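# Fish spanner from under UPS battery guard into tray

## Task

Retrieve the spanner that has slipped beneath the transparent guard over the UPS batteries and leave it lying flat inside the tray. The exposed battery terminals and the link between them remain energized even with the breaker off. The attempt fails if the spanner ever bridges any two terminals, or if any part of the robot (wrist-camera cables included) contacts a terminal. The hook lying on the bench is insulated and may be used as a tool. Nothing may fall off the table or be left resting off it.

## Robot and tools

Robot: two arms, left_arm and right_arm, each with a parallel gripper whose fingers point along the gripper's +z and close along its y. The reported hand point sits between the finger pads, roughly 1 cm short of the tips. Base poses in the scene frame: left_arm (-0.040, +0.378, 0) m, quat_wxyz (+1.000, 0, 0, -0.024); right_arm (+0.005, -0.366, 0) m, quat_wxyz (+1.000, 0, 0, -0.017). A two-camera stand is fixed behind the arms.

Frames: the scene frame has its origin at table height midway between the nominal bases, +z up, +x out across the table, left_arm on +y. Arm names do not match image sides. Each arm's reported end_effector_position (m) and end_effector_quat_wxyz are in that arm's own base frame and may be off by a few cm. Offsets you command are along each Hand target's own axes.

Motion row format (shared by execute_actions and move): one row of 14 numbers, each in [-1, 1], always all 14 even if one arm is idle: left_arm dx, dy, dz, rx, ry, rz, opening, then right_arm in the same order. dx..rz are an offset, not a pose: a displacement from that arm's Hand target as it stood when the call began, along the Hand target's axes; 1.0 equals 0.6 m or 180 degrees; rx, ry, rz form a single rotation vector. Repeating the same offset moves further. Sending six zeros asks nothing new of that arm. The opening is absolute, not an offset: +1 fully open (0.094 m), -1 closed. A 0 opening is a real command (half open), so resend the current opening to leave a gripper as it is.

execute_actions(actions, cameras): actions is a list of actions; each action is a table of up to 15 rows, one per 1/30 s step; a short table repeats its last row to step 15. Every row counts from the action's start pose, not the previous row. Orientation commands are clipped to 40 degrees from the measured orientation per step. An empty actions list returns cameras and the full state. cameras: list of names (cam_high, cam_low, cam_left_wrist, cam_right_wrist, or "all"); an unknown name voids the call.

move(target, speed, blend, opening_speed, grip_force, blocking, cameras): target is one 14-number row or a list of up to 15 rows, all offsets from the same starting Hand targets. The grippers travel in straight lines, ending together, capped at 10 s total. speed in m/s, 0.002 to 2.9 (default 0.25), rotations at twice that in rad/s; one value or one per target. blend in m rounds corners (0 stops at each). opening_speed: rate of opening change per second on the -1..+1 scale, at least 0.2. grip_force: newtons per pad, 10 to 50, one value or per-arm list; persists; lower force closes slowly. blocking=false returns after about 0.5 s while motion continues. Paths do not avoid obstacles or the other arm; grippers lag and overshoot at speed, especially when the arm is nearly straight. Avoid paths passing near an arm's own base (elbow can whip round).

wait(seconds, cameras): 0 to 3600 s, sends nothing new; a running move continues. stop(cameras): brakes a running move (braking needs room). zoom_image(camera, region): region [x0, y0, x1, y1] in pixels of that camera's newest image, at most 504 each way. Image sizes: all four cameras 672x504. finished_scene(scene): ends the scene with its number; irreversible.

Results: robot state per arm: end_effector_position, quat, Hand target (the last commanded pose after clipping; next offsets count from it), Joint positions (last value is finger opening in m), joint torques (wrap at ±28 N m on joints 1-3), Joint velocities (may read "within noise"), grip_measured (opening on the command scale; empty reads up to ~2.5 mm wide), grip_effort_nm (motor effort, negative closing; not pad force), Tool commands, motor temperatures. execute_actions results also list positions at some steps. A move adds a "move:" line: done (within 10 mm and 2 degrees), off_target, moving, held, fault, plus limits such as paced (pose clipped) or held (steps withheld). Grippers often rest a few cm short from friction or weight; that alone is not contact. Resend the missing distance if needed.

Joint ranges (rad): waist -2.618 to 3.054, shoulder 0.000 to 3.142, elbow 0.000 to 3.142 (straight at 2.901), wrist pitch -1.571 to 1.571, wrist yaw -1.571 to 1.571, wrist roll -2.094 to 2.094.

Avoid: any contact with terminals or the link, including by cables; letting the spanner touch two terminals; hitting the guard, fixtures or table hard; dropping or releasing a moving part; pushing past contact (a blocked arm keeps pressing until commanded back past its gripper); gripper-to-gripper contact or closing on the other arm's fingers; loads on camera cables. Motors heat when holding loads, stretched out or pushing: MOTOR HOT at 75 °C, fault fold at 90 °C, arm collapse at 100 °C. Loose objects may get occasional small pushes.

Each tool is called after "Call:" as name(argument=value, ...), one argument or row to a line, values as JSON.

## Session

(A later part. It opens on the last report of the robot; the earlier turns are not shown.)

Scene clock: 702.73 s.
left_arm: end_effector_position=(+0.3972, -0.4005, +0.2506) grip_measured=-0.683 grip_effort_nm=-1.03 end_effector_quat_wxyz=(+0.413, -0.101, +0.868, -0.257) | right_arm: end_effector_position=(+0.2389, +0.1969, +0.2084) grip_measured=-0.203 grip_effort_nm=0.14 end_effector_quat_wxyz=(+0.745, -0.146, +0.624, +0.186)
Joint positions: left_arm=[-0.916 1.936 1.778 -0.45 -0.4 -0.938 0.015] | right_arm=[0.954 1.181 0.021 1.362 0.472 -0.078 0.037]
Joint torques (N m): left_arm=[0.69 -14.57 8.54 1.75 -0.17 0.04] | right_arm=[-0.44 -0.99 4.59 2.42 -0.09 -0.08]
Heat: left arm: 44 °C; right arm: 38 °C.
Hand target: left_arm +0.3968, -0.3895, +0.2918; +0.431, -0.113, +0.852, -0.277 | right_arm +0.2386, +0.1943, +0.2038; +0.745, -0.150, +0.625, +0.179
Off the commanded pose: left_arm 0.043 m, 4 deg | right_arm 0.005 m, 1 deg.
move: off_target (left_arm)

Call:
move(
  target=[-0.0077,-0.0138,-0.003,0,0,0,-0.9, 0,0,0,0,0,0,-0.2],
  speed=0.05,
  cameras=["cam_high","cam_right_wrist"],
)

Call:
zoom_image(
  camera="cam_high",
  region=[330, 130, 390, 220],
)

Scene clock: 710.03 s.
left_arm: end_effector_position=(+0.3956, -0.3993, +0.2657) grip_measured=-0.683 grip_effort_nm=-1.03 end_effector_quat_wxyz=(+0.411, -0.101, +0.869, -0.257) | right_arm: end_effector_position=(+0.2389, +0.1969, +0.2084) grip_measured=-0.203 grip_effort_nm=0.13 end_effector_quat_wxyz=(+0.745, -0.146, +0.624, +0.186)
Joint positions: left_arm=[-0.916 1.936 1.841 -0.516 -0.396 -0.938 0.015] | right_arm=[0.954 1.181 0.021 1.362 0.472 -0.078 0.037]
Joint torques (N m): left_arm=[0.46 -12.67 8.75 1.95 -0.23 0] | right_arm=[-0.44 -0.98 4.59 2.42 -0.11 -0.08]
Heat: left arm: 45 °C; right arm: 38 °C.
Hand target: left_arm +0.3978, -0.3936, +0.3006; +0.431, -0.113, +0.851, -0.276 | right_arm +0.2386, +0.1943, +0.2038; +0.745, -0.150, +0.625, +0.179
Off the commanded pose: left_arm 0.035 m, 4 deg | right_arm 0.005 m, 1 deg.
move: off_target (left_arm)

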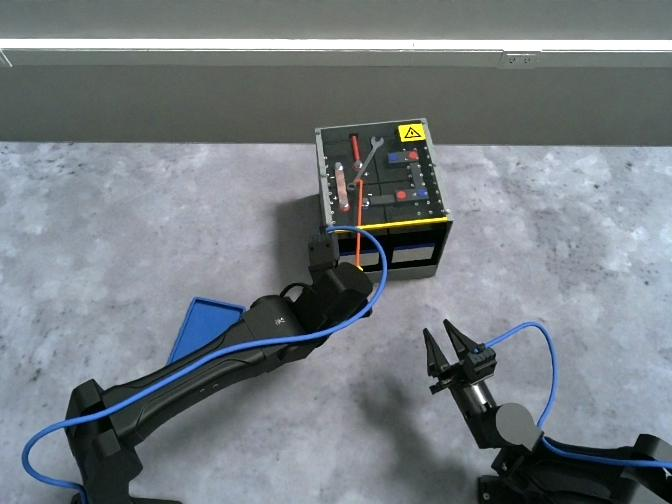

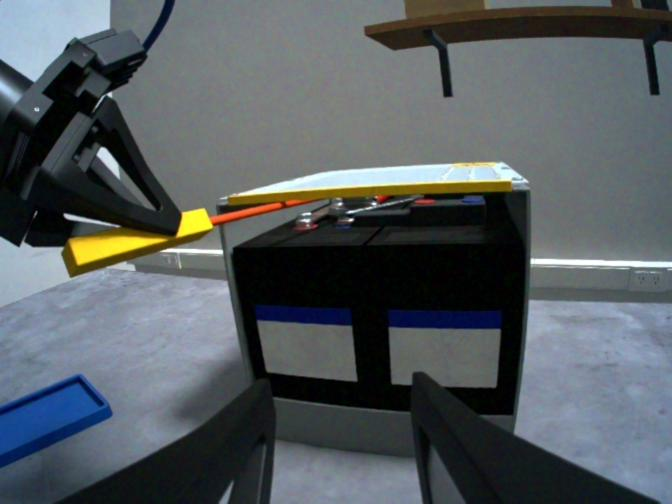

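Scaled by 5.600 from the camera's image (finer frame: 960x720).

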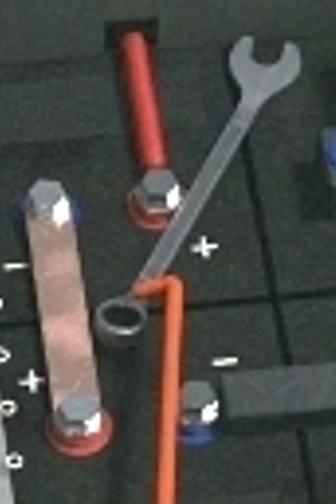

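Call:
move(
  target=[-0.0028,0.0157,-0.0147,0,0,0,-0.9, 0,0,0,0,0,0,-0.2],
  speed=0.05,
  cameras=["cam_high","cam_right_wrist"],
)

Call:
zoom_image(
  camera="cam_high",
  region=[330, 130, 390, 220],
)

Scene clock: 722.50 s.
left_arm: end_effector_position=(+0.3949, -0.3942, +0.2617) grip_measured=-0.683 grip_effort_nm=-1.03 end_effector_quat_wxyz=(+0.409, -0.102, +0.871, -0.252) | right_arm: end_effector_position=(+0.2389, +0.1969, +0.2085) grip_measured=-0.203 grip_effort_nm=0.14 end_effector_quat_wxyz=(+0.745, -0.146, +0.624, +0.186)
Joint positions: left_arm=[-0.911 1.924 1.817 -0.516 -0.396 -0.939 0.015] | right_arm=[0.954 1.181 0.021 1.363 0.472 -0.078 0.037]
Joint torques (N m): left_arm=[0.62 -15.54 5.14 2.15 -0.18 0.03] | right_arm=[-0.44 -0.98 4.62 2.42 -0.09 -0.09]
Heat: left arm: 45 °C; right arm: 38 °C.
Hand target: left_arm +0.3922, -0.3819, +0.3005; +0.431, -0.113, +0.851, -0.276 | right_arm +0.2386, +0.1943, +0.2039; +0.745, -0.150, +0.625, +0.179
Off the commanded pose: left_arm 0.041 m, 5 deg | right_arm 0.005 m, 1 deg.
move: off_target (left_arm)

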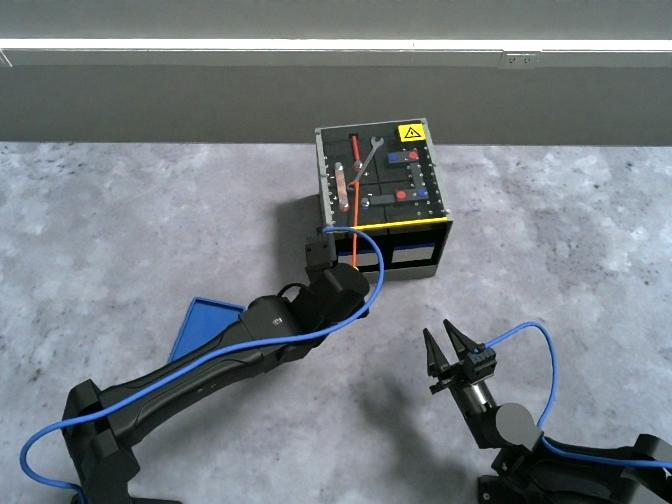

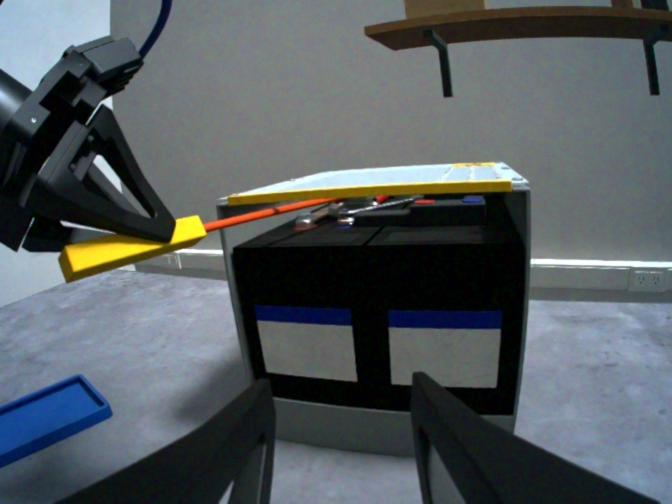

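Scaled by 5.600 from the camera's image (finer frame: 960x720).

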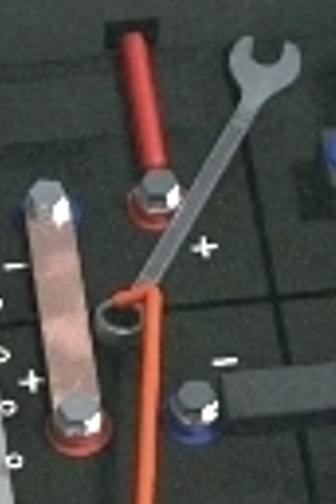

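Call:
zoom_image(
  camera="cam_right_wrist",
  region=[260, 160, 420, 250],
)

Scaled by 3.150 from the camera's image (finer frame: 960x720).

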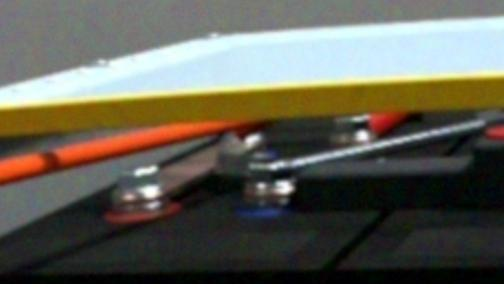

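Call:
zoom_image(
  camera="cam_high",
  region=[338, 170, 374, 206],
)

Scaled by 14.000 from the camera's image (finer frame: 960x720).

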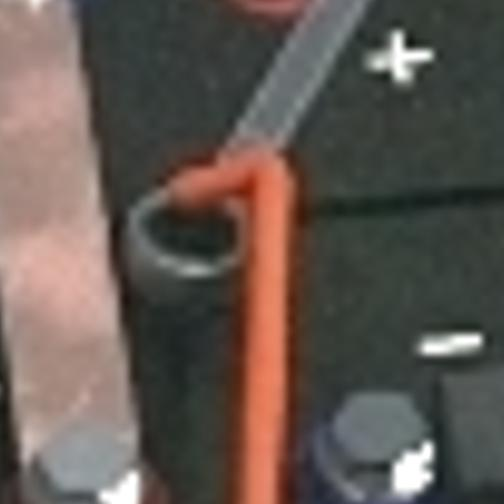

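Call:
move(
  target=[0.0094,-0.0013,-0.0117,0,0,0,-0.9, 0,0,0,0,0,0,-0.2],
  speed=0.04,
  cameras=["cam_high","cam_right_wrist"],
)

Call:
zoom_image(
  camera="cam_high",
  region=[338, 160, 384, 206],
)

Call:
zoom_image(
  camera="cam_right_wrist",
  region=[260, 160, 420, 250],
)

Scene clock: 745.53 s.
left_arm: end_effector_position=(+0.3901, -0.3911, +0.2624) grip_measured=-0.683 grip_effort_nm=-1.03 end_effector_quat_wxyz=(+0.407, -0.103, +0.871, -0.253) | right_arm: end_effector_position=(+0.2389, +0.1969, +0.2085) grip_measured=-0.203 grip_effort_nm=0.13 end_effector_quat_wxyz=(+0.745, -0.146, +0.624, +0.186)
Joint positions: left_arm=[-0.915 1.902 1.793 -0.516 -0.396 -0.946 0.015] | right_arm=[0.954 1.181 0.021 1.363 0.472 -0.078 0.037]
Joint torques (N m): left_arm=[-0.62 -15.38 5.07 2.13 -0.32 0.02] | right_arm=[-0.43 -0.99 4.6 2.42 -0.11 -0.09]
Heat: left arm: 45 °C; right arm: 38 °C.
Hand target: left_arm +0.3832, -0.3823, +0.3005; +0.431, -0.113, +0.851, -0.276 | right_arm +0.2386, +0.1943, +0.2039; +0.745, -0.150, +0.625, +0.179
Off the commanded pose: left_arm 0.040 m, 5 deg | right_arm 0.005 m, 1 deg.
move: off_target (left_arm)

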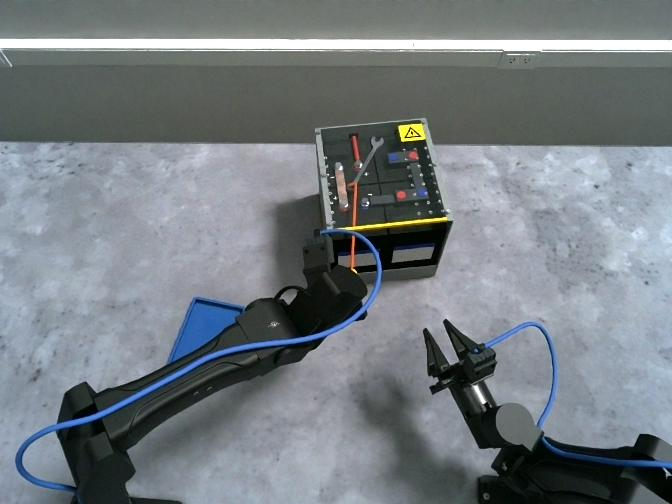

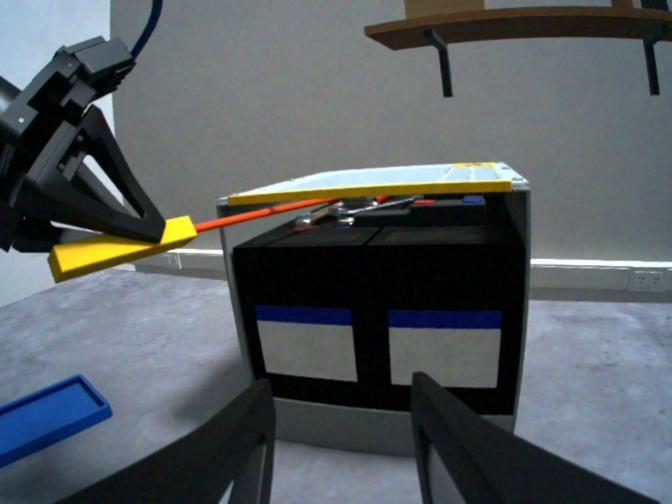

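Scaled by 10.957 from the camera's image (finer frame: 960x720).

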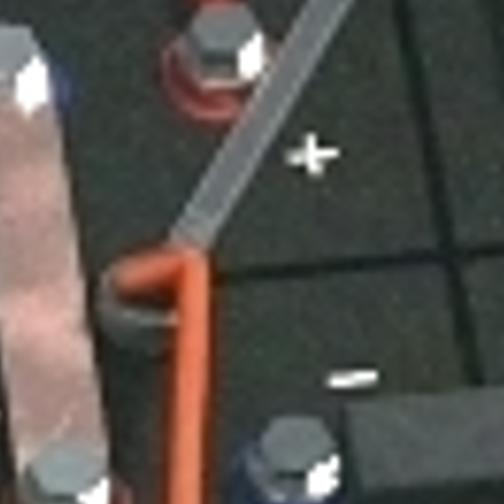

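Scaled by 3.150 from the camera's image (finer frame: 960x720).

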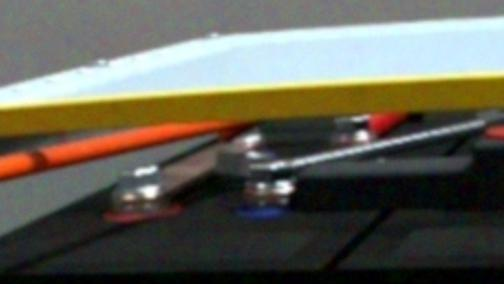

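Call:
move(
  target=[0.0067,-0.0136,0.0069,0,0,0,-0.9, 0,0,0,0,0,0,-0.2],
  speed=0.04,
  cameras=["cam_high"],
)

Call:
zoom_image(
  camera="cam_high",
  region=[338, 160, 384, 206],
)

Scene clock: 755.63 s.
left_arm: end_effector_position=(+0.3849, -0.3957, +0.2628) grip_measured=-0.683 grip_effort_nm=-1.03 end_effector_quat_wxyz=(+0.407, -0.102, +0.871, -0.255) | right_arm: end_effector_position=(+0.2389, +0.1969, +0.2085) grip_measured=-0.203 grip_effort_nm=0.14 end_effector_quat_wxyz=(+0.745, -0.146, +0.624, +0.186)
Joint positions: left_arm=[-0.93 1.902 1.793 -0.516 -0.406 -0.953 0.015] | right_arm=[0.954 1.181 0.021 1.363 0.472 -0.078 0.037]
Joint torques (N m): left_arm=[-0.44 -12.96 8.42 2 -0.35 0] | right_arm=[-0.43 -1.02 4.62 2.42 -0.11 -0.08]
Motor temperatures (°C): left_arm=[24 46 38 39 21 24 28] | right_arm=[22 21 32 39 22 21 24]
Heat: left arm: 46 °C; right arm: 39 °C.
Hand target: left_arm +0.3837, -0.3923, +0.3005; +0.431, -0.113, +0.851, -0.277 | right_arm +0.2386, +0.1943, +0.2039; +0.745, -0.150, +0.625, +0.179
Off the commanded pose: left_arm 0.038 m, 4 deg | right_arm 0.005 m, 1 deg.
move: off_target (left_arm)

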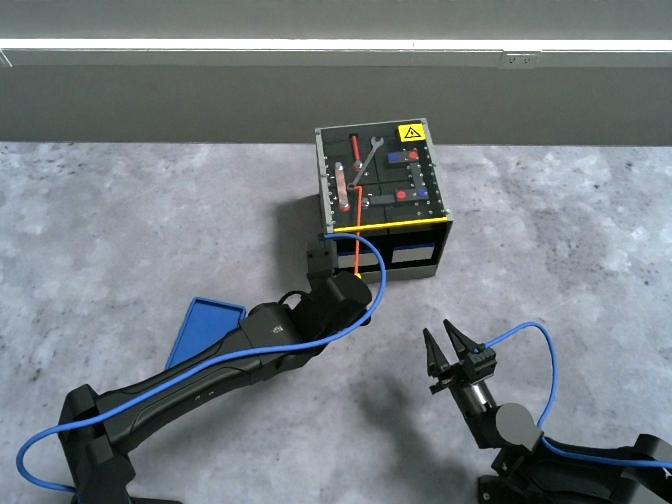

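Scaled by 10.957 from the camera's image (finer frame: 960x720).

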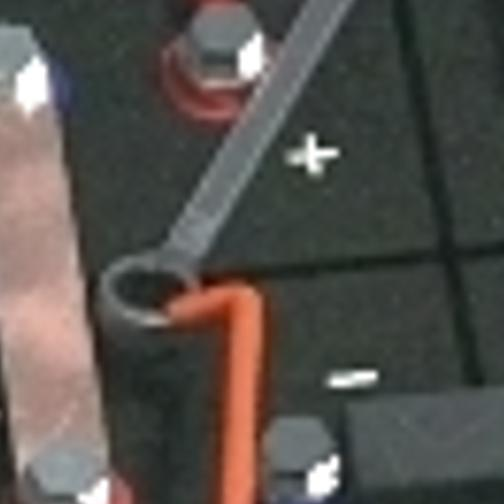

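Call:
move(
  target=[0.0184,0.0078,0.0138,0.0133,-0.0272,0.0137,-0.9, 0,0,0,0,0,0,-0.2],
  speed=0.04,
  cameras=["cam_high","cam_right_wrist"],
)

Call:
zoom_image(
  camera="cam_high",
  region=[338, 160, 384, 206],
)

Call:
zoom_image(
  camera="cam_right_wrist",
  region=[200, 160, 440, 260],
)

Scene clock: 793.53 s.
left_arm: end_effector_position=(+0.3894, -0.4041, +0.2452) grip_measured=-0.683 grip_effort_nm=-1.03 end_effector_quat_wxyz=(+0.448, -0.090, +0.852, -0.256) | right_arm: end_effector_position=(+0.2389, +0.1969, +0.2085) grip_measured=-0.203 grip_effort_nm=0.14 end_effector_quat_wxyz=(+0.745, -0.146, +0.624, +0.186)
Joint positions: left_arm=[-0.952 1.902 1.654 -0.302 -0.47 -0.895 0.015] | right_arm=[0.954 1.181 0.021 1.363 0.472 -0.078 0.037]
Joint torques (N m): left_arm=[-0.59 -15.56 5.22 2.29 -0.38 0.14] | right_arm=[-0.43 -0.99 4.62 2.42 -0.11 -0.08]
Heat: left arm: 48 °C; right arm: 39 °C.
Hand target: left_arm +0.3839, -0.3963, +0.2866; +0.475, -0.097, +0.828, -0.280 | right_arm +0.2386, +0.1943, +0.2039; +0.745, -0.150, +0.625, +0.179
Off the commanded pose: left_arm 0.042 m, 5 deg | right_arm 0.005 m, 1 deg.
move: off_target (left_arm)

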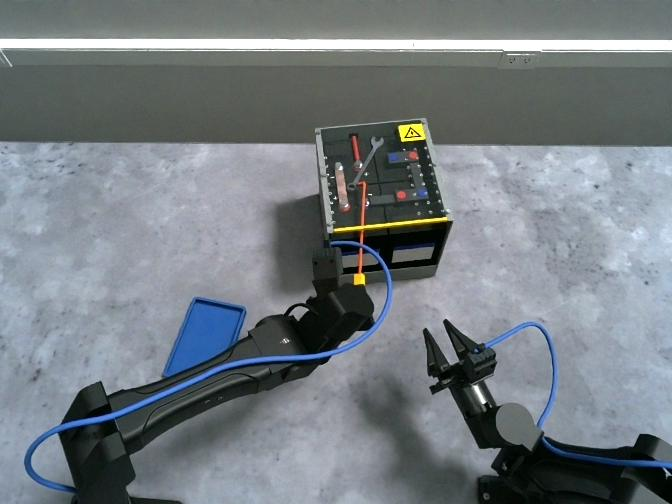

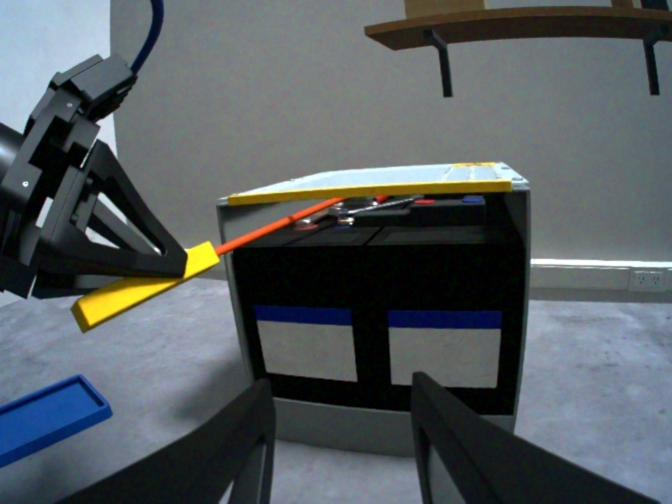

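Scaled by 10.957 from the camera's image (finer frame: 960x720).

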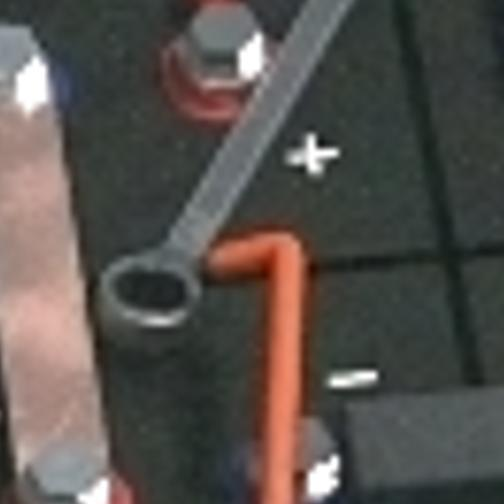

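Scaled by 2.100 from the camera's image (finer frame: 960x720).

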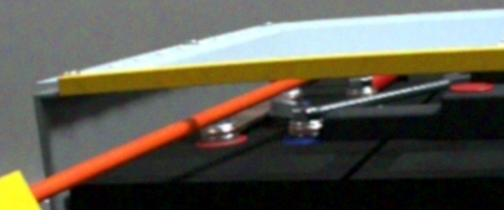

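Call:
move(
  target=[-0.0146,-0.0111,-0.0078,0.0794,0,-0.0778,-0.9, 0,0,0,0,0,0,-0.2],
  speed=0.06,
  cameras=["cam_high","cam_right_wrist"],
)

Call:
zoom_image(
  camera="cam_high",
  region=[338, 160, 384, 206],
)

Call:
zoom_image(
  camera="cam_right_wrist",
  region=[200, 160, 440, 260],
)

Scene clock: 816.00 s.
left_arm: end_effector_position=(+0.3860, -0.4064, +0.2561) grip_measured=-0.683 grip_effort_nm=-1.03 end_effector_quat_wxyz=(+0.425, -0.130, +0.799, -0.405) | right_arm: end_effector_position=(+0.2389, +0.1969, +0.2085) grip_measured=-0.203 grip_effort_nm=0.14 end_effector_quat_wxyz=(+0.745, -0.146, +0.624, +0.186)
Joint positions: left_arm=[-0.905 1.797 1.393 0.074 -0.29 -1.02 0.015] | right_arm=[0.954 1.181 0.021 1.363 0.472 -0.078 0.037]
Joint torques (N m): left_arm=[0.61 -14.46 5.41 2.56 -0.04 0.08] | right_arm=[-0.44 -1.01 4.62 2.41 -0.11 -0.09]
Heat: left arm: 50 °C; right arm: 39 °C.
Hand target: left_arm +0.3838, -0.3963, +0.2984; +0.446, -0.138, +0.769, -0.436 | right_arm +0.2386, +0.1943, +0.2039; +0.745, -0.150, +0.625, +0.179
Off the commanded pose: left_arm 0.044 m, 6 deg | right_arm 0.005 m, 1 deg.
move: off_target (left_arm)

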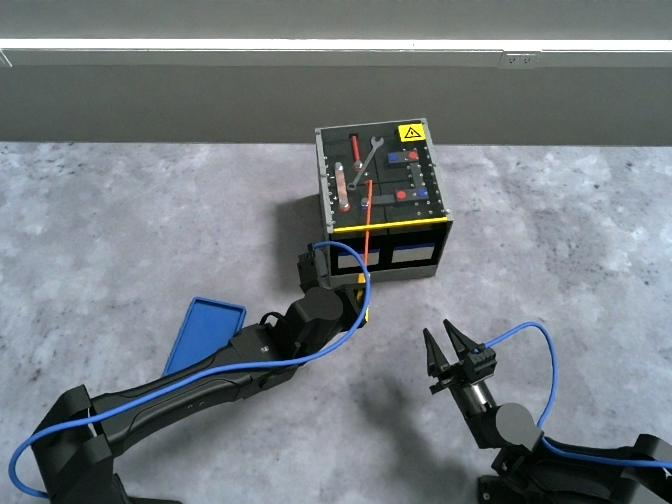

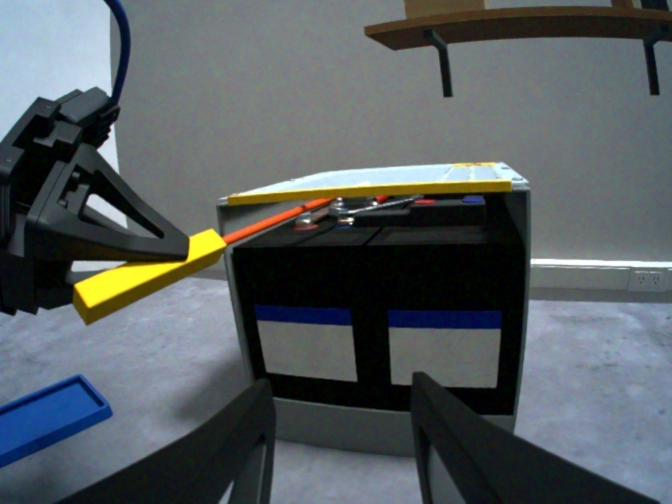

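Scaled by 10.957 from the camera's image (finer frame: 960x720).

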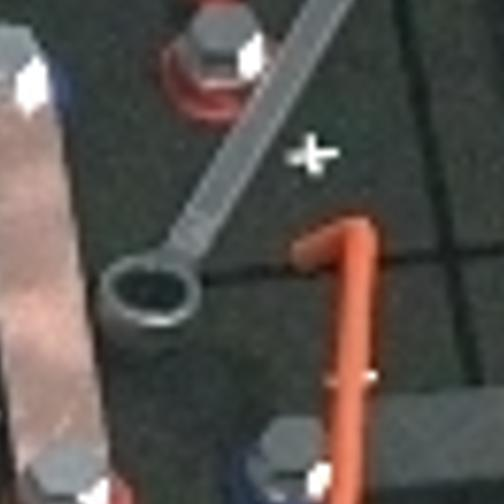

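Scaled by 2.100 from the camera's image (finer frame: 960x720).

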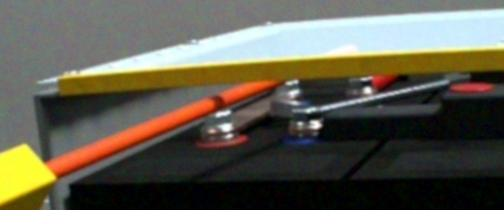

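Call:
move(
  target=[-0.0181,0.009,-0.0161,0.0794,0,-0.0778,-0.9, 0,0,0,0,0,0,-0.2],
  speed=0.06,
  cameras=["cam_high","cam_right_wrist"],
)

Call:
zoom_image(
  camera="cam_high",
  region=[338, 160, 384, 206],
)

Call:
zoom_image(
  camera="cam_right_wrist",
  region=[200, 160, 440, 260],
)

Scene clock: 837.33 s.
left_arm: end_effector_position=(+0.3875, -0.3910, +0.2598) grip_measured=-0.683 grip_effort_nm=-1.03 end_effector_quat_wxyz=(+0.384, -0.178, +0.721, -0.548) | right_arm: end_effector_position=(+0.2389, +0.1969, +0.2085) grip_measured=-0.203 grip_effort_nm=0.14 end_effector_quat_wxyz=(+0.745, -0.146, +0.624, +0.186)
Joint positions: left_arm=[-0.827 1.75 1.135 0.51 -0.108 -1.213 0.015] | right_arm=[0.954 1.181 0.021 1.363 0.472 -0.078 0.037]
Joint torques (N m): left_arm=[0.65 -13.3 5.26 2.7 0.04 0.07] | right_arm=[-0.44 -1.02 4.62 2.41 -0.11 -0.08]
Motor temperatures (°C): left_arm=[24 53 38 44 21 24 28] | right_arm=[22 21 32 39 22 21 24]
Heat: left arm: 53 °C; right arm: 39 °C.
Hand target: left_arm +0.3832, -0.3813, +0.3023; +0.403, -0.174, +0.687, -0.579 | right_arm +0.2386, +0.1943, +0.2039; +0.745, -0.150, +0.625, +0.179
Off the commanded pose: left_arm 0.044 m, 6 deg | right_arm 0.005 m, 1 deg.
move: off_target (left_arm)

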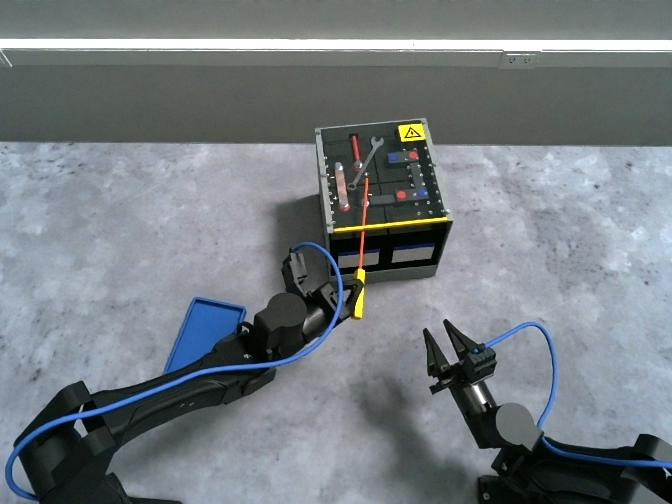

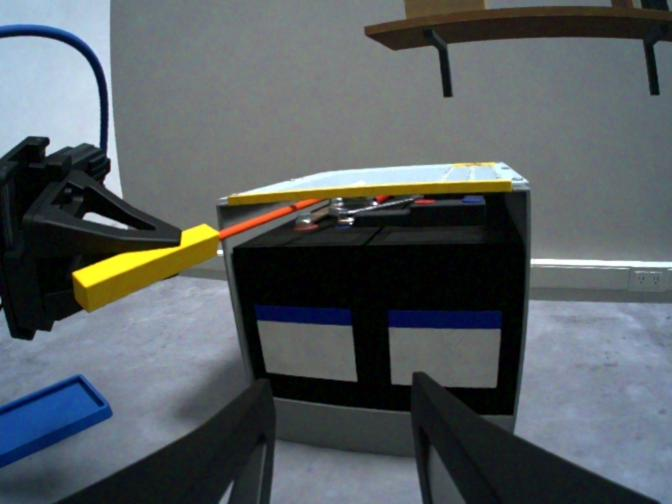

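Scaled by 10.957 from the camera's image (finer frame: 960x720).

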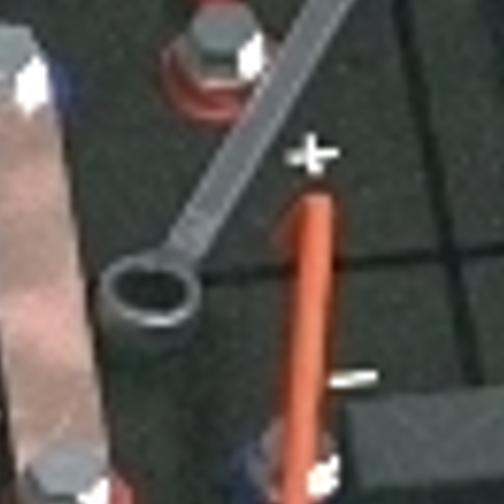

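Scaled by 2.100 from the camera's image (finer frame: 960x720).

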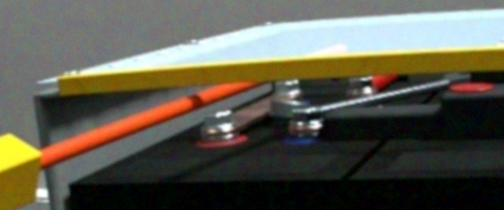

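Call:
move(
  target=[-0.0027,0.0011,-0.0211,0.0056,-0.0021,0.0058,-0.9, 0,0,0,0,0,0,-0.2],
  speed=0.05,
  cameras=["cam_high","cam_right_wrist"],
)

Call:
zoom_image(
  camera="cam_high",
  region=[338, 160, 384, 206],
)

Call:
zoom_image(
  camera="cam_right_wrist",
  region=[200, 160, 440, 260],
)

Scene clock: 865.13 s.
left_arm: end_effector_position=(+0.3792, -0.3821, +0.2579) grip_measured=-0.683 grip_effort_nm=-1.04 end_effector_quat_wxyz=(+0.387, -0.176, +0.718, -0.551) | right_arm: end_effector_position=(+0.2389, +0.1969, +0.2085) grip_measured=-0.203 grip_effort_nm=0.14 end_effector_quat_wxyz=(+0.745, -0.146, +0.624, +0.186)
Joint positions: left_arm=[-0.827 1.712 1.07 0.547 -0.108 -1.209 0.015] | right_arm=[0.954 1.181 0.021 1.363 0.472 -0.078 0.037]
Joint torques (N m): left_arm=[0.69 -13.07 5.12 2.78 0.06 0.25] | right_arm=[-0.43 -1.02 4.62 2.42 -0.1 -0.08]
Heat: left arm: 49 °C; right arm: 40 °C.
Hand target: left_arm +0.3748, -0.3717, +0.3024; +0.412, -0.166, +0.682, -0.581 | right_arm +0.2386, +0.1943, +0.2039; +0.745, -0.150, +0.625, +0.179
Off the commanded pose: left_arm 0.046 m, 6 deg | right_arm 0.005 m, 1 deg.
move: off_target (left_arm)

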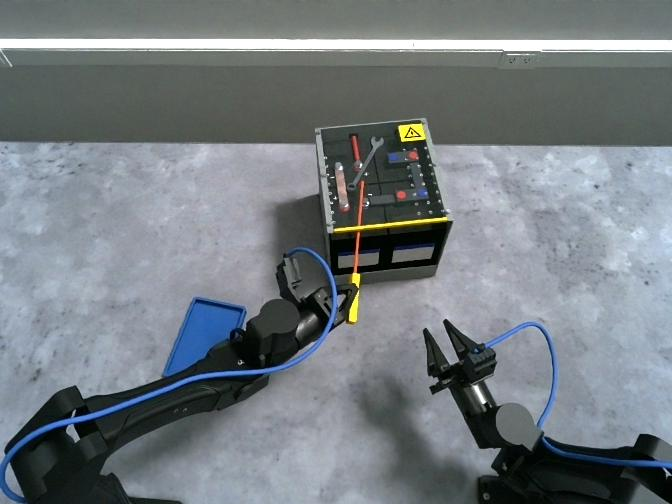

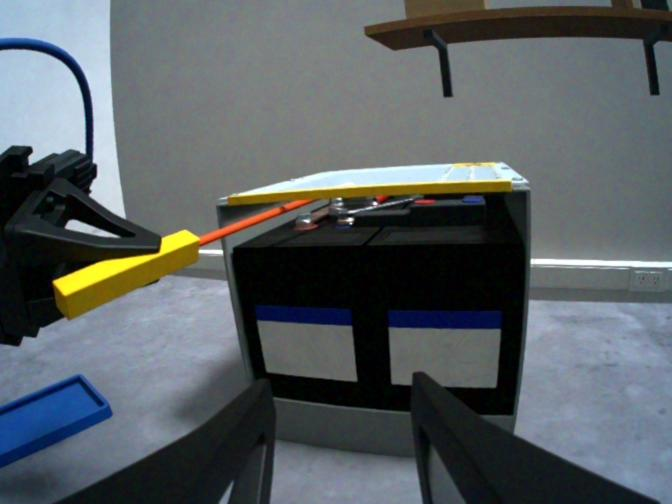

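Scaled by 10.957 from the camera's image (finer frame: 960x720).

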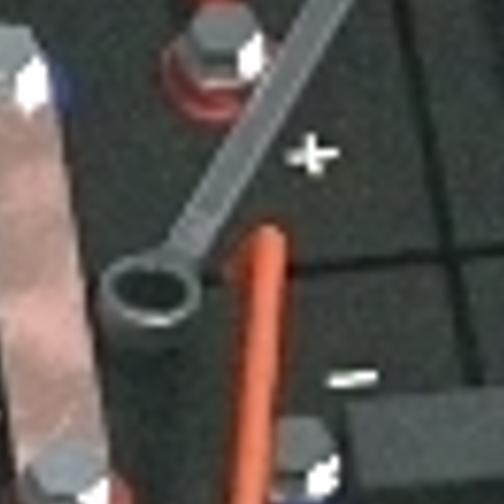

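Scaled by 2.100 from the camera's image (finer frame: 960x720).

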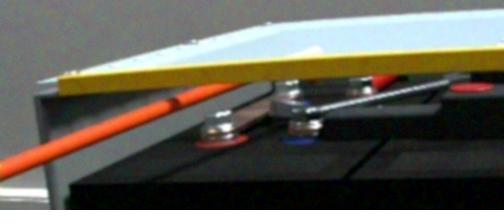

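Call:
move(
  target=[-0.0246,0.0094,-0.0217,0.0397,0,-0.0389,-0.9, 0,0,0,0,0,0,-0.2],
  speed=0.05,
  cameras=["cam_high","cam_right_wrist"],
)

Call:
zoom_image(
  camera="cam_high",
  region=[338, 160, 384, 206],
)

Call:
zoom_image(
  camera="cam_right_wrist",
  region=[200, 160, 440, 260],
)

Scene clock: 884.03 s.
left_arm: end_effector_position=(+0.3820, -0.3612, +0.2576) grip_measured=-0.683 grip_effort_nm=-1.03 end_effector_quat_wxyz=(+0.364, -0.194, +0.673, -0.614) | right_arm: end_effector_position=(+0.2389, +0.1969, +0.2085) grip_measured=-0.203 grip_effort_nm=0.14 end_effector_quat_wxyz=(+0.745, -0.146, +0.624, +0.186)
Joint positions: left_arm=[-0.762 1.712 0.943 0.788 -0.007 -1.317 0.015] | right_arm=[0.954 1.181 0.021 1.363 0.472 -0.078 0.037]
Joint torques (N m): left_arm=[0.62 -12.82 4.94 2.83 0.11 0.07] | right_arm=[-0.43 -0.99 4.6 2.41 -0.1 -0.08]
Heat: left arm: 50 °C; right arm: 40 °C.
Hand target: left_arm +0.3753, -0.3512, +0.3024; +0.385, -0.181, +0.633, -0.646 | right_arm +0.2386, +0.1943, +0.2038; +0.745, -0.150, +0.625, +0.179
Off the commanded pose: left_arm 0.046 m, 7 deg | right_arm 0.005 m, 1 deg.
move: off_target (left_arm)

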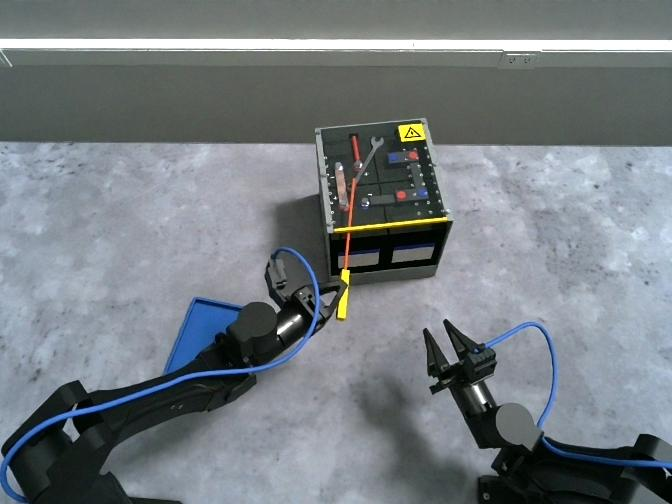

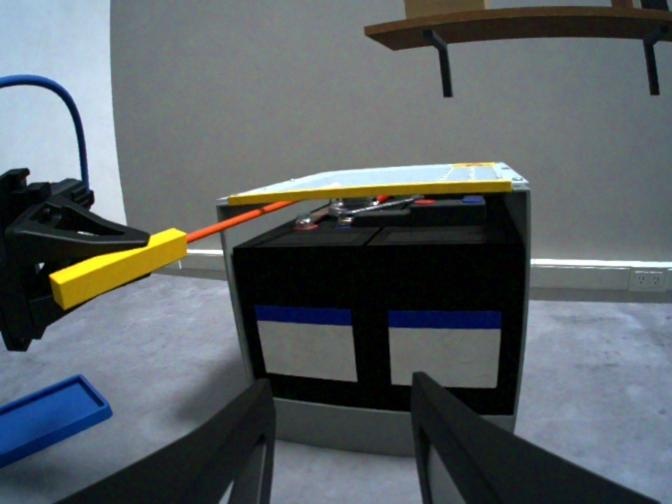

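Scaled by 10.957 from the camera's image (finer frame: 960x720).

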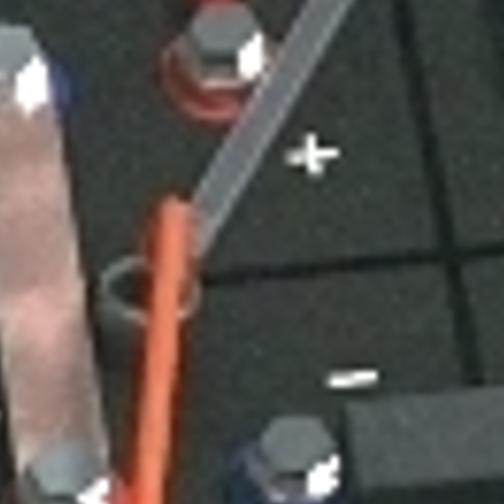

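Scaled by 2.100 from the camera's image (finer frame: 960x720).

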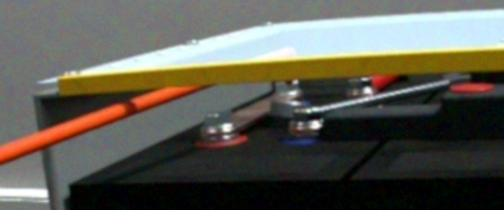

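Call:
zoom_image(
  camera="cam_high",
  region=[343, 172, 365, 194],
)

Scaled by 22.909 from the camera's image (finer frame: 960x720).

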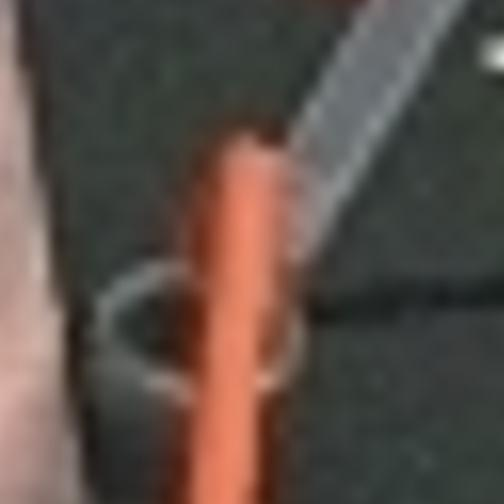

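Call:
move(
  target=[0.0041,-0.0018,-0.0096,0,0,0,-0.9, 0,0,0,0,0,0,-0.2],
  speed=0.04,
  cameras=["cam_high"],
)

Call:
zoom_image(
  camera="cam_high",
  region=[343, 172, 365, 194],
)

Scene clock: 895.07 s.
left_arm: end_effector_position=(+0.3779, -0.3573, +0.2576) grip_measured=-0.683 grip_effort_nm=-1.03 end_effector_quat_wxyz=(+0.364, -0.195, +0.672, -0.615) | right_arm: end_effector_position=(+0.2389, +0.1969, +0.2085) grip_measured=-0.203 grip_effort_nm=0.14 end_effector_quat_wxyz=(+0.745, -0.146, +0.624, +0.186)
Joint positions: left_arm=[-0.762 1.693 0.92 0.793 -0.007 -1.318 0.015] | right_arm=[0.954 1.181 0.021 1.363 0.472 -0.078 0.037]
Joint torques (N m): left_arm=[-0.14 -12.4 5 2.8 0.04 0.09] | right_arm=[-0.43 -1.03 4.62 2.42 -0.1 -0.09]
Motor temperatures (°C): left_arm=[24 50 38 49 21 24 28] | right_arm=[22 21 32 40 22 21 24]
Heat: left arm: 50 °C; right arm: 40 °C.
Hand target: left_arm +0.3693, -0.3492, +0.3019; +0.385, -0.181, +0.633, -0.646 | right_arm +0.2386, +0.1943, +0.2038; +0.745, -0.150, +0.625, +0.179
Off the commanded pose: left_arm 0.046 m, 7 deg | right_arm 0.005 m, 1 deg.
move: off_target (left_arm)

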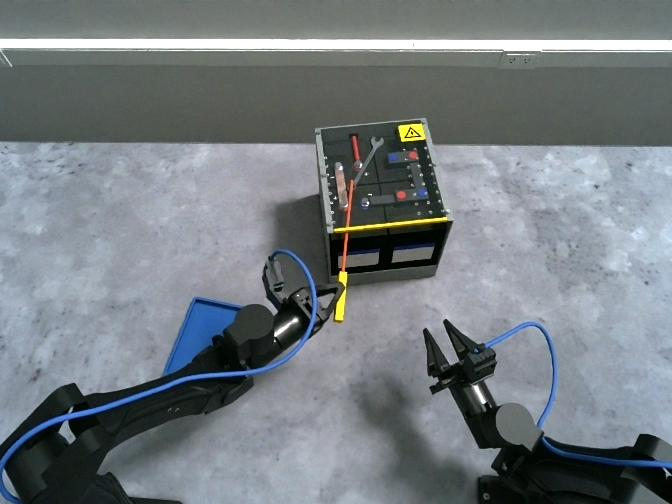

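Scaled by 22.909 from the camera's image (finer frame: 960x720).

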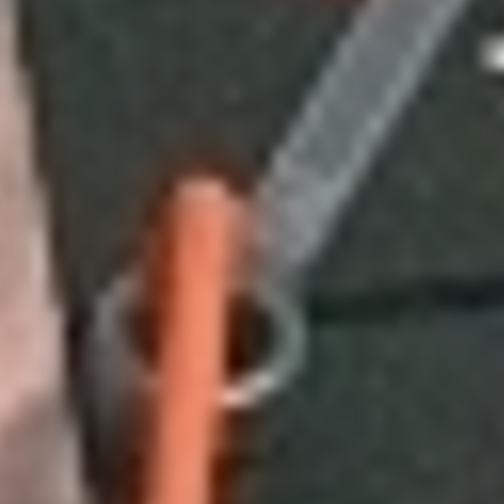

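Call:
move(
  target=[0.0059,0.0158,-0.0004,0,0,0,-0.9, 0,0,0,0,0,0,-0.2],
  speed=0.03,
  cameras=["cam_high","cam_right_wrist"],
)

Call:
zoom_image(
  camera="cam_high",
  region=[343, 172, 365, 194],
)

Call:
zoom_image(
  camera="cam_right_wrist",
  region=[260, 160, 420, 250],
)

Scene clock: 905.40 s.
left_arm: end_effector_position=(+0.3759, -0.3554, +0.2561) grip_measured=-0.683 grip_effort_nm=-1.04 end_effector_quat_wxyz=(+0.365, -0.194, +0.668, -0.618) | right_arm: end_effector_position=(+0.2389, +0.1969, +0.2085) grip_measured=-0.203 grip_effort_nm=0.14 end_effector_quat_wxyz=(+0.745, -0.146, +0.624, +0.186)
Joint positions: left_arm=[-0.762 1.692 0.899 0.824 -0.007 -1.319 0.015] | right_arm=[0.954 1.181 0.021 1.363 0.472 -0.078 0.037]
Joint torques (N m): left_arm=[-0.34 -10.81 5.04 2.88 0.01 0.1] | right_arm=[-0.46 -0.99 4.62 2.41 -0.1 -0.08]
Heat: left arm: 51 °C; right arm: 40 °C.
Hand target: left_arm +0.3694, -0.3507, +0.2921; +0.386, -0.181, +0.633, -0.646 | right_arm +0.2386, +0.1943, +0.2038; +0.745, -0.150, +0.625, +0.179
Off the commanded pose: left_arm 0.037 m, 6 deg | right_arm 0.005 m, 1 deg.
move: off_target (left_arm)

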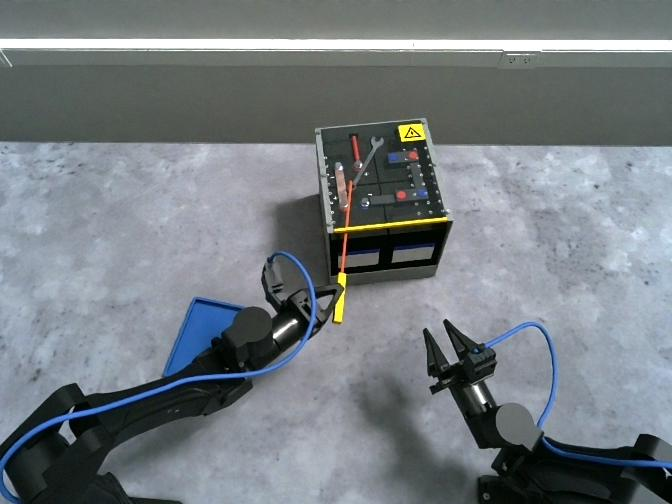

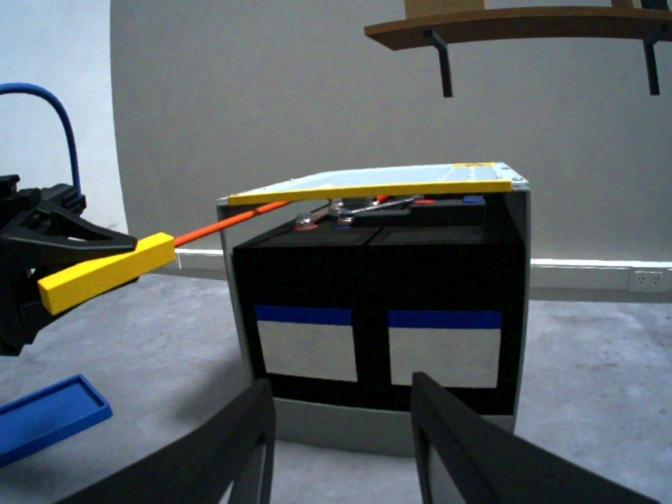

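Scaled by 22.909 from the camera's image (finer frame: 960x720).

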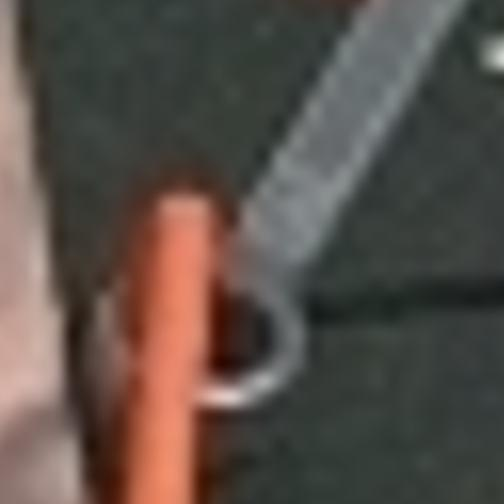

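Scaled by 3.150 from the camera's image (finer frame: 960x720).

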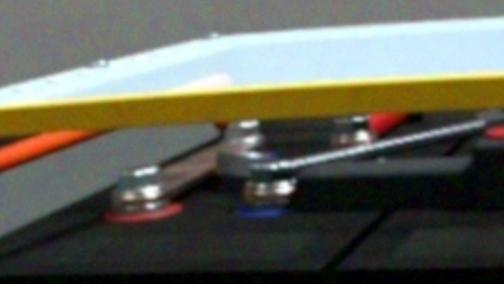

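Call:
move(
  target=[0.0049,-0.0001,0.0096,0,0,0,-0.9, 0,0,0,0,0,0,-0.2],
  speed=0.03,
  cameras=["cam_high"],
)

Call:
zoom_image(
  camera="cam_high",
  region=[343, 172, 365, 194],
)

Scene clock: 911.10 s.
left_arm: end_effector_position=(+0.3750, -0.3563, +0.2562) grip_measured=-0.683 grip_effort_nm=-1.03 end_effector_quat_wxyz=(+0.365, -0.194, +0.668, -0.619) | right_arm: end_effector_position=(+0.2389, +0.1969, +0.2085) grip_measured=-0.203 grip_effort_nm=0.14 end_effector_quat_wxyz=(+0.745, -0.146, +0.624, +0.186)
Joint positions: left_arm=[-0.765 1.692 0.899 0.825 -0.01 -1.32 0.015] | right_arm=[0.954 1.181 0.021 1.363 0.472 -0.078 0.037]
Joint torques (N m): left_arm=[-0.8 -9.37 6.48 2.86 -0.06 0.13] | right_arm=[-0.43 -0.99 4.6 2.42 -0.1 -0.09]
Heat: left arm: 50 °C; right arm: 40 °C.
Hand target: left_arm +0.3716, -0.3568, +0.2923; +0.386, -0.181, +0.633, -0.647 | right_arm +0.2386, +0.1943, +0.2038; +0.745, -0.150, +0.625, +0.179
Off the commanded pose: left_arm 0.036 m, 6 deg | right_arm 0.005 m, 1 deg.
move: off_target (left_arm)

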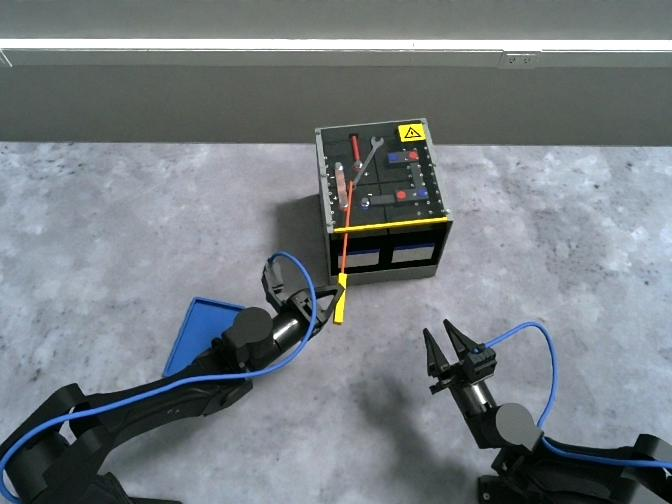

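Scaled by 22.909 from the camera's image (finer frame: 960x720).

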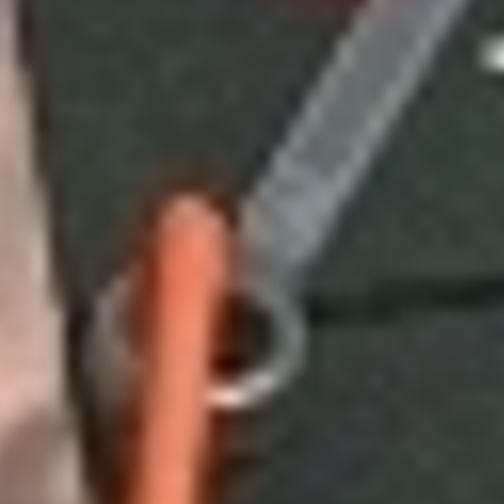

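Call:
move(
  target=[0.0035,-0.0004,0.0036,0,0,0,-0.9, 0,0,0,0,0,0,-0.2],
  speed=0.03,
  cameras=["cam_high"],
)

Call:
zoom_image(
  camera="cam_high",
  region=[343, 172, 365, 194],
)

Scene clock: 918.63 s.
left_arm: end_effector_position=(+0.3736, -0.3577, +0.2562) grip_measured=-0.683 grip_effort_nm=-1.03 end_effector_quat_wxyz=(+0.365, -0.194, +0.668, -0.619) | right_arm: end_effector_position=(+0.2389, +0.1969, +0.2085) grip_measured=-0.203 grip_effort_nm=0.13 end_effector_quat_wxyz=(+0.745, -0.146, +0.624, +0.186)
Joint positions: left_arm=[-0.771 1.692 0.899 0.825 -0.017 -1.32 0.015] | right_arm=[0.954 1.181 0.021 1.363 0.472 -0.078 0.037]
Joint torques (N m): left_arm=[-0.68 -8.88 7.12 2.88 -0.09 0.15] | right_arm=[-0.43 -0.98 4.6 2.41 -0.11 -0.08]
Heat: left arm: 50 °C; right arm: 40 °C.
Hand target: left_arm +0.3718, -0.3598, +0.2923; +0.386, -0.181, +0.633, -0.647 | right_arm +0.2386, +0.1943, +0.2038; +0.745, -0.150, +0.625, +0.179
Off the commanded pose: left_arm 0.036 m, 6 deg | right_arm 0.005 m, 1 deg.
move: off_target (left_arm)

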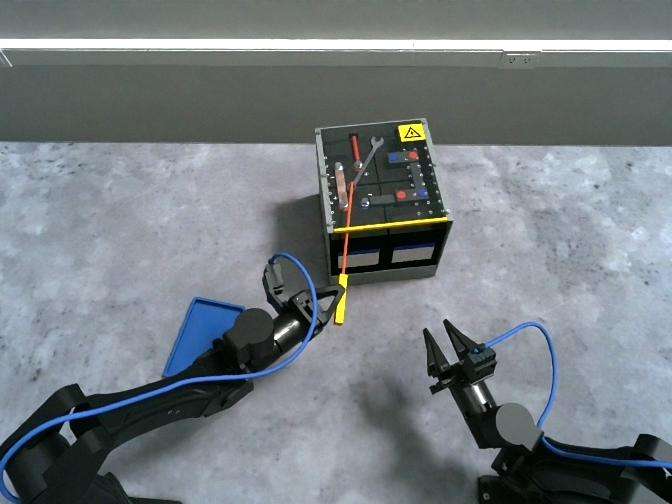

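Scaled by 22.909 from the camera's image (finer frame: 960x720).

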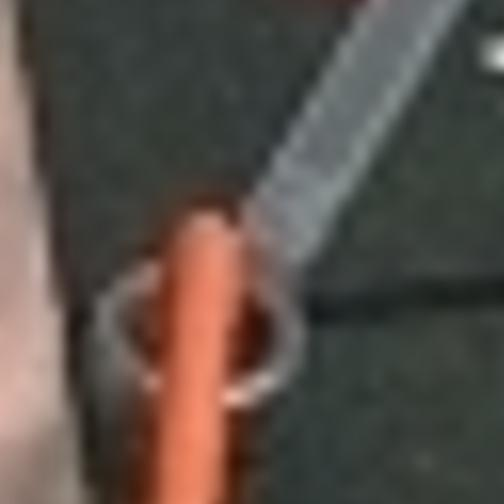

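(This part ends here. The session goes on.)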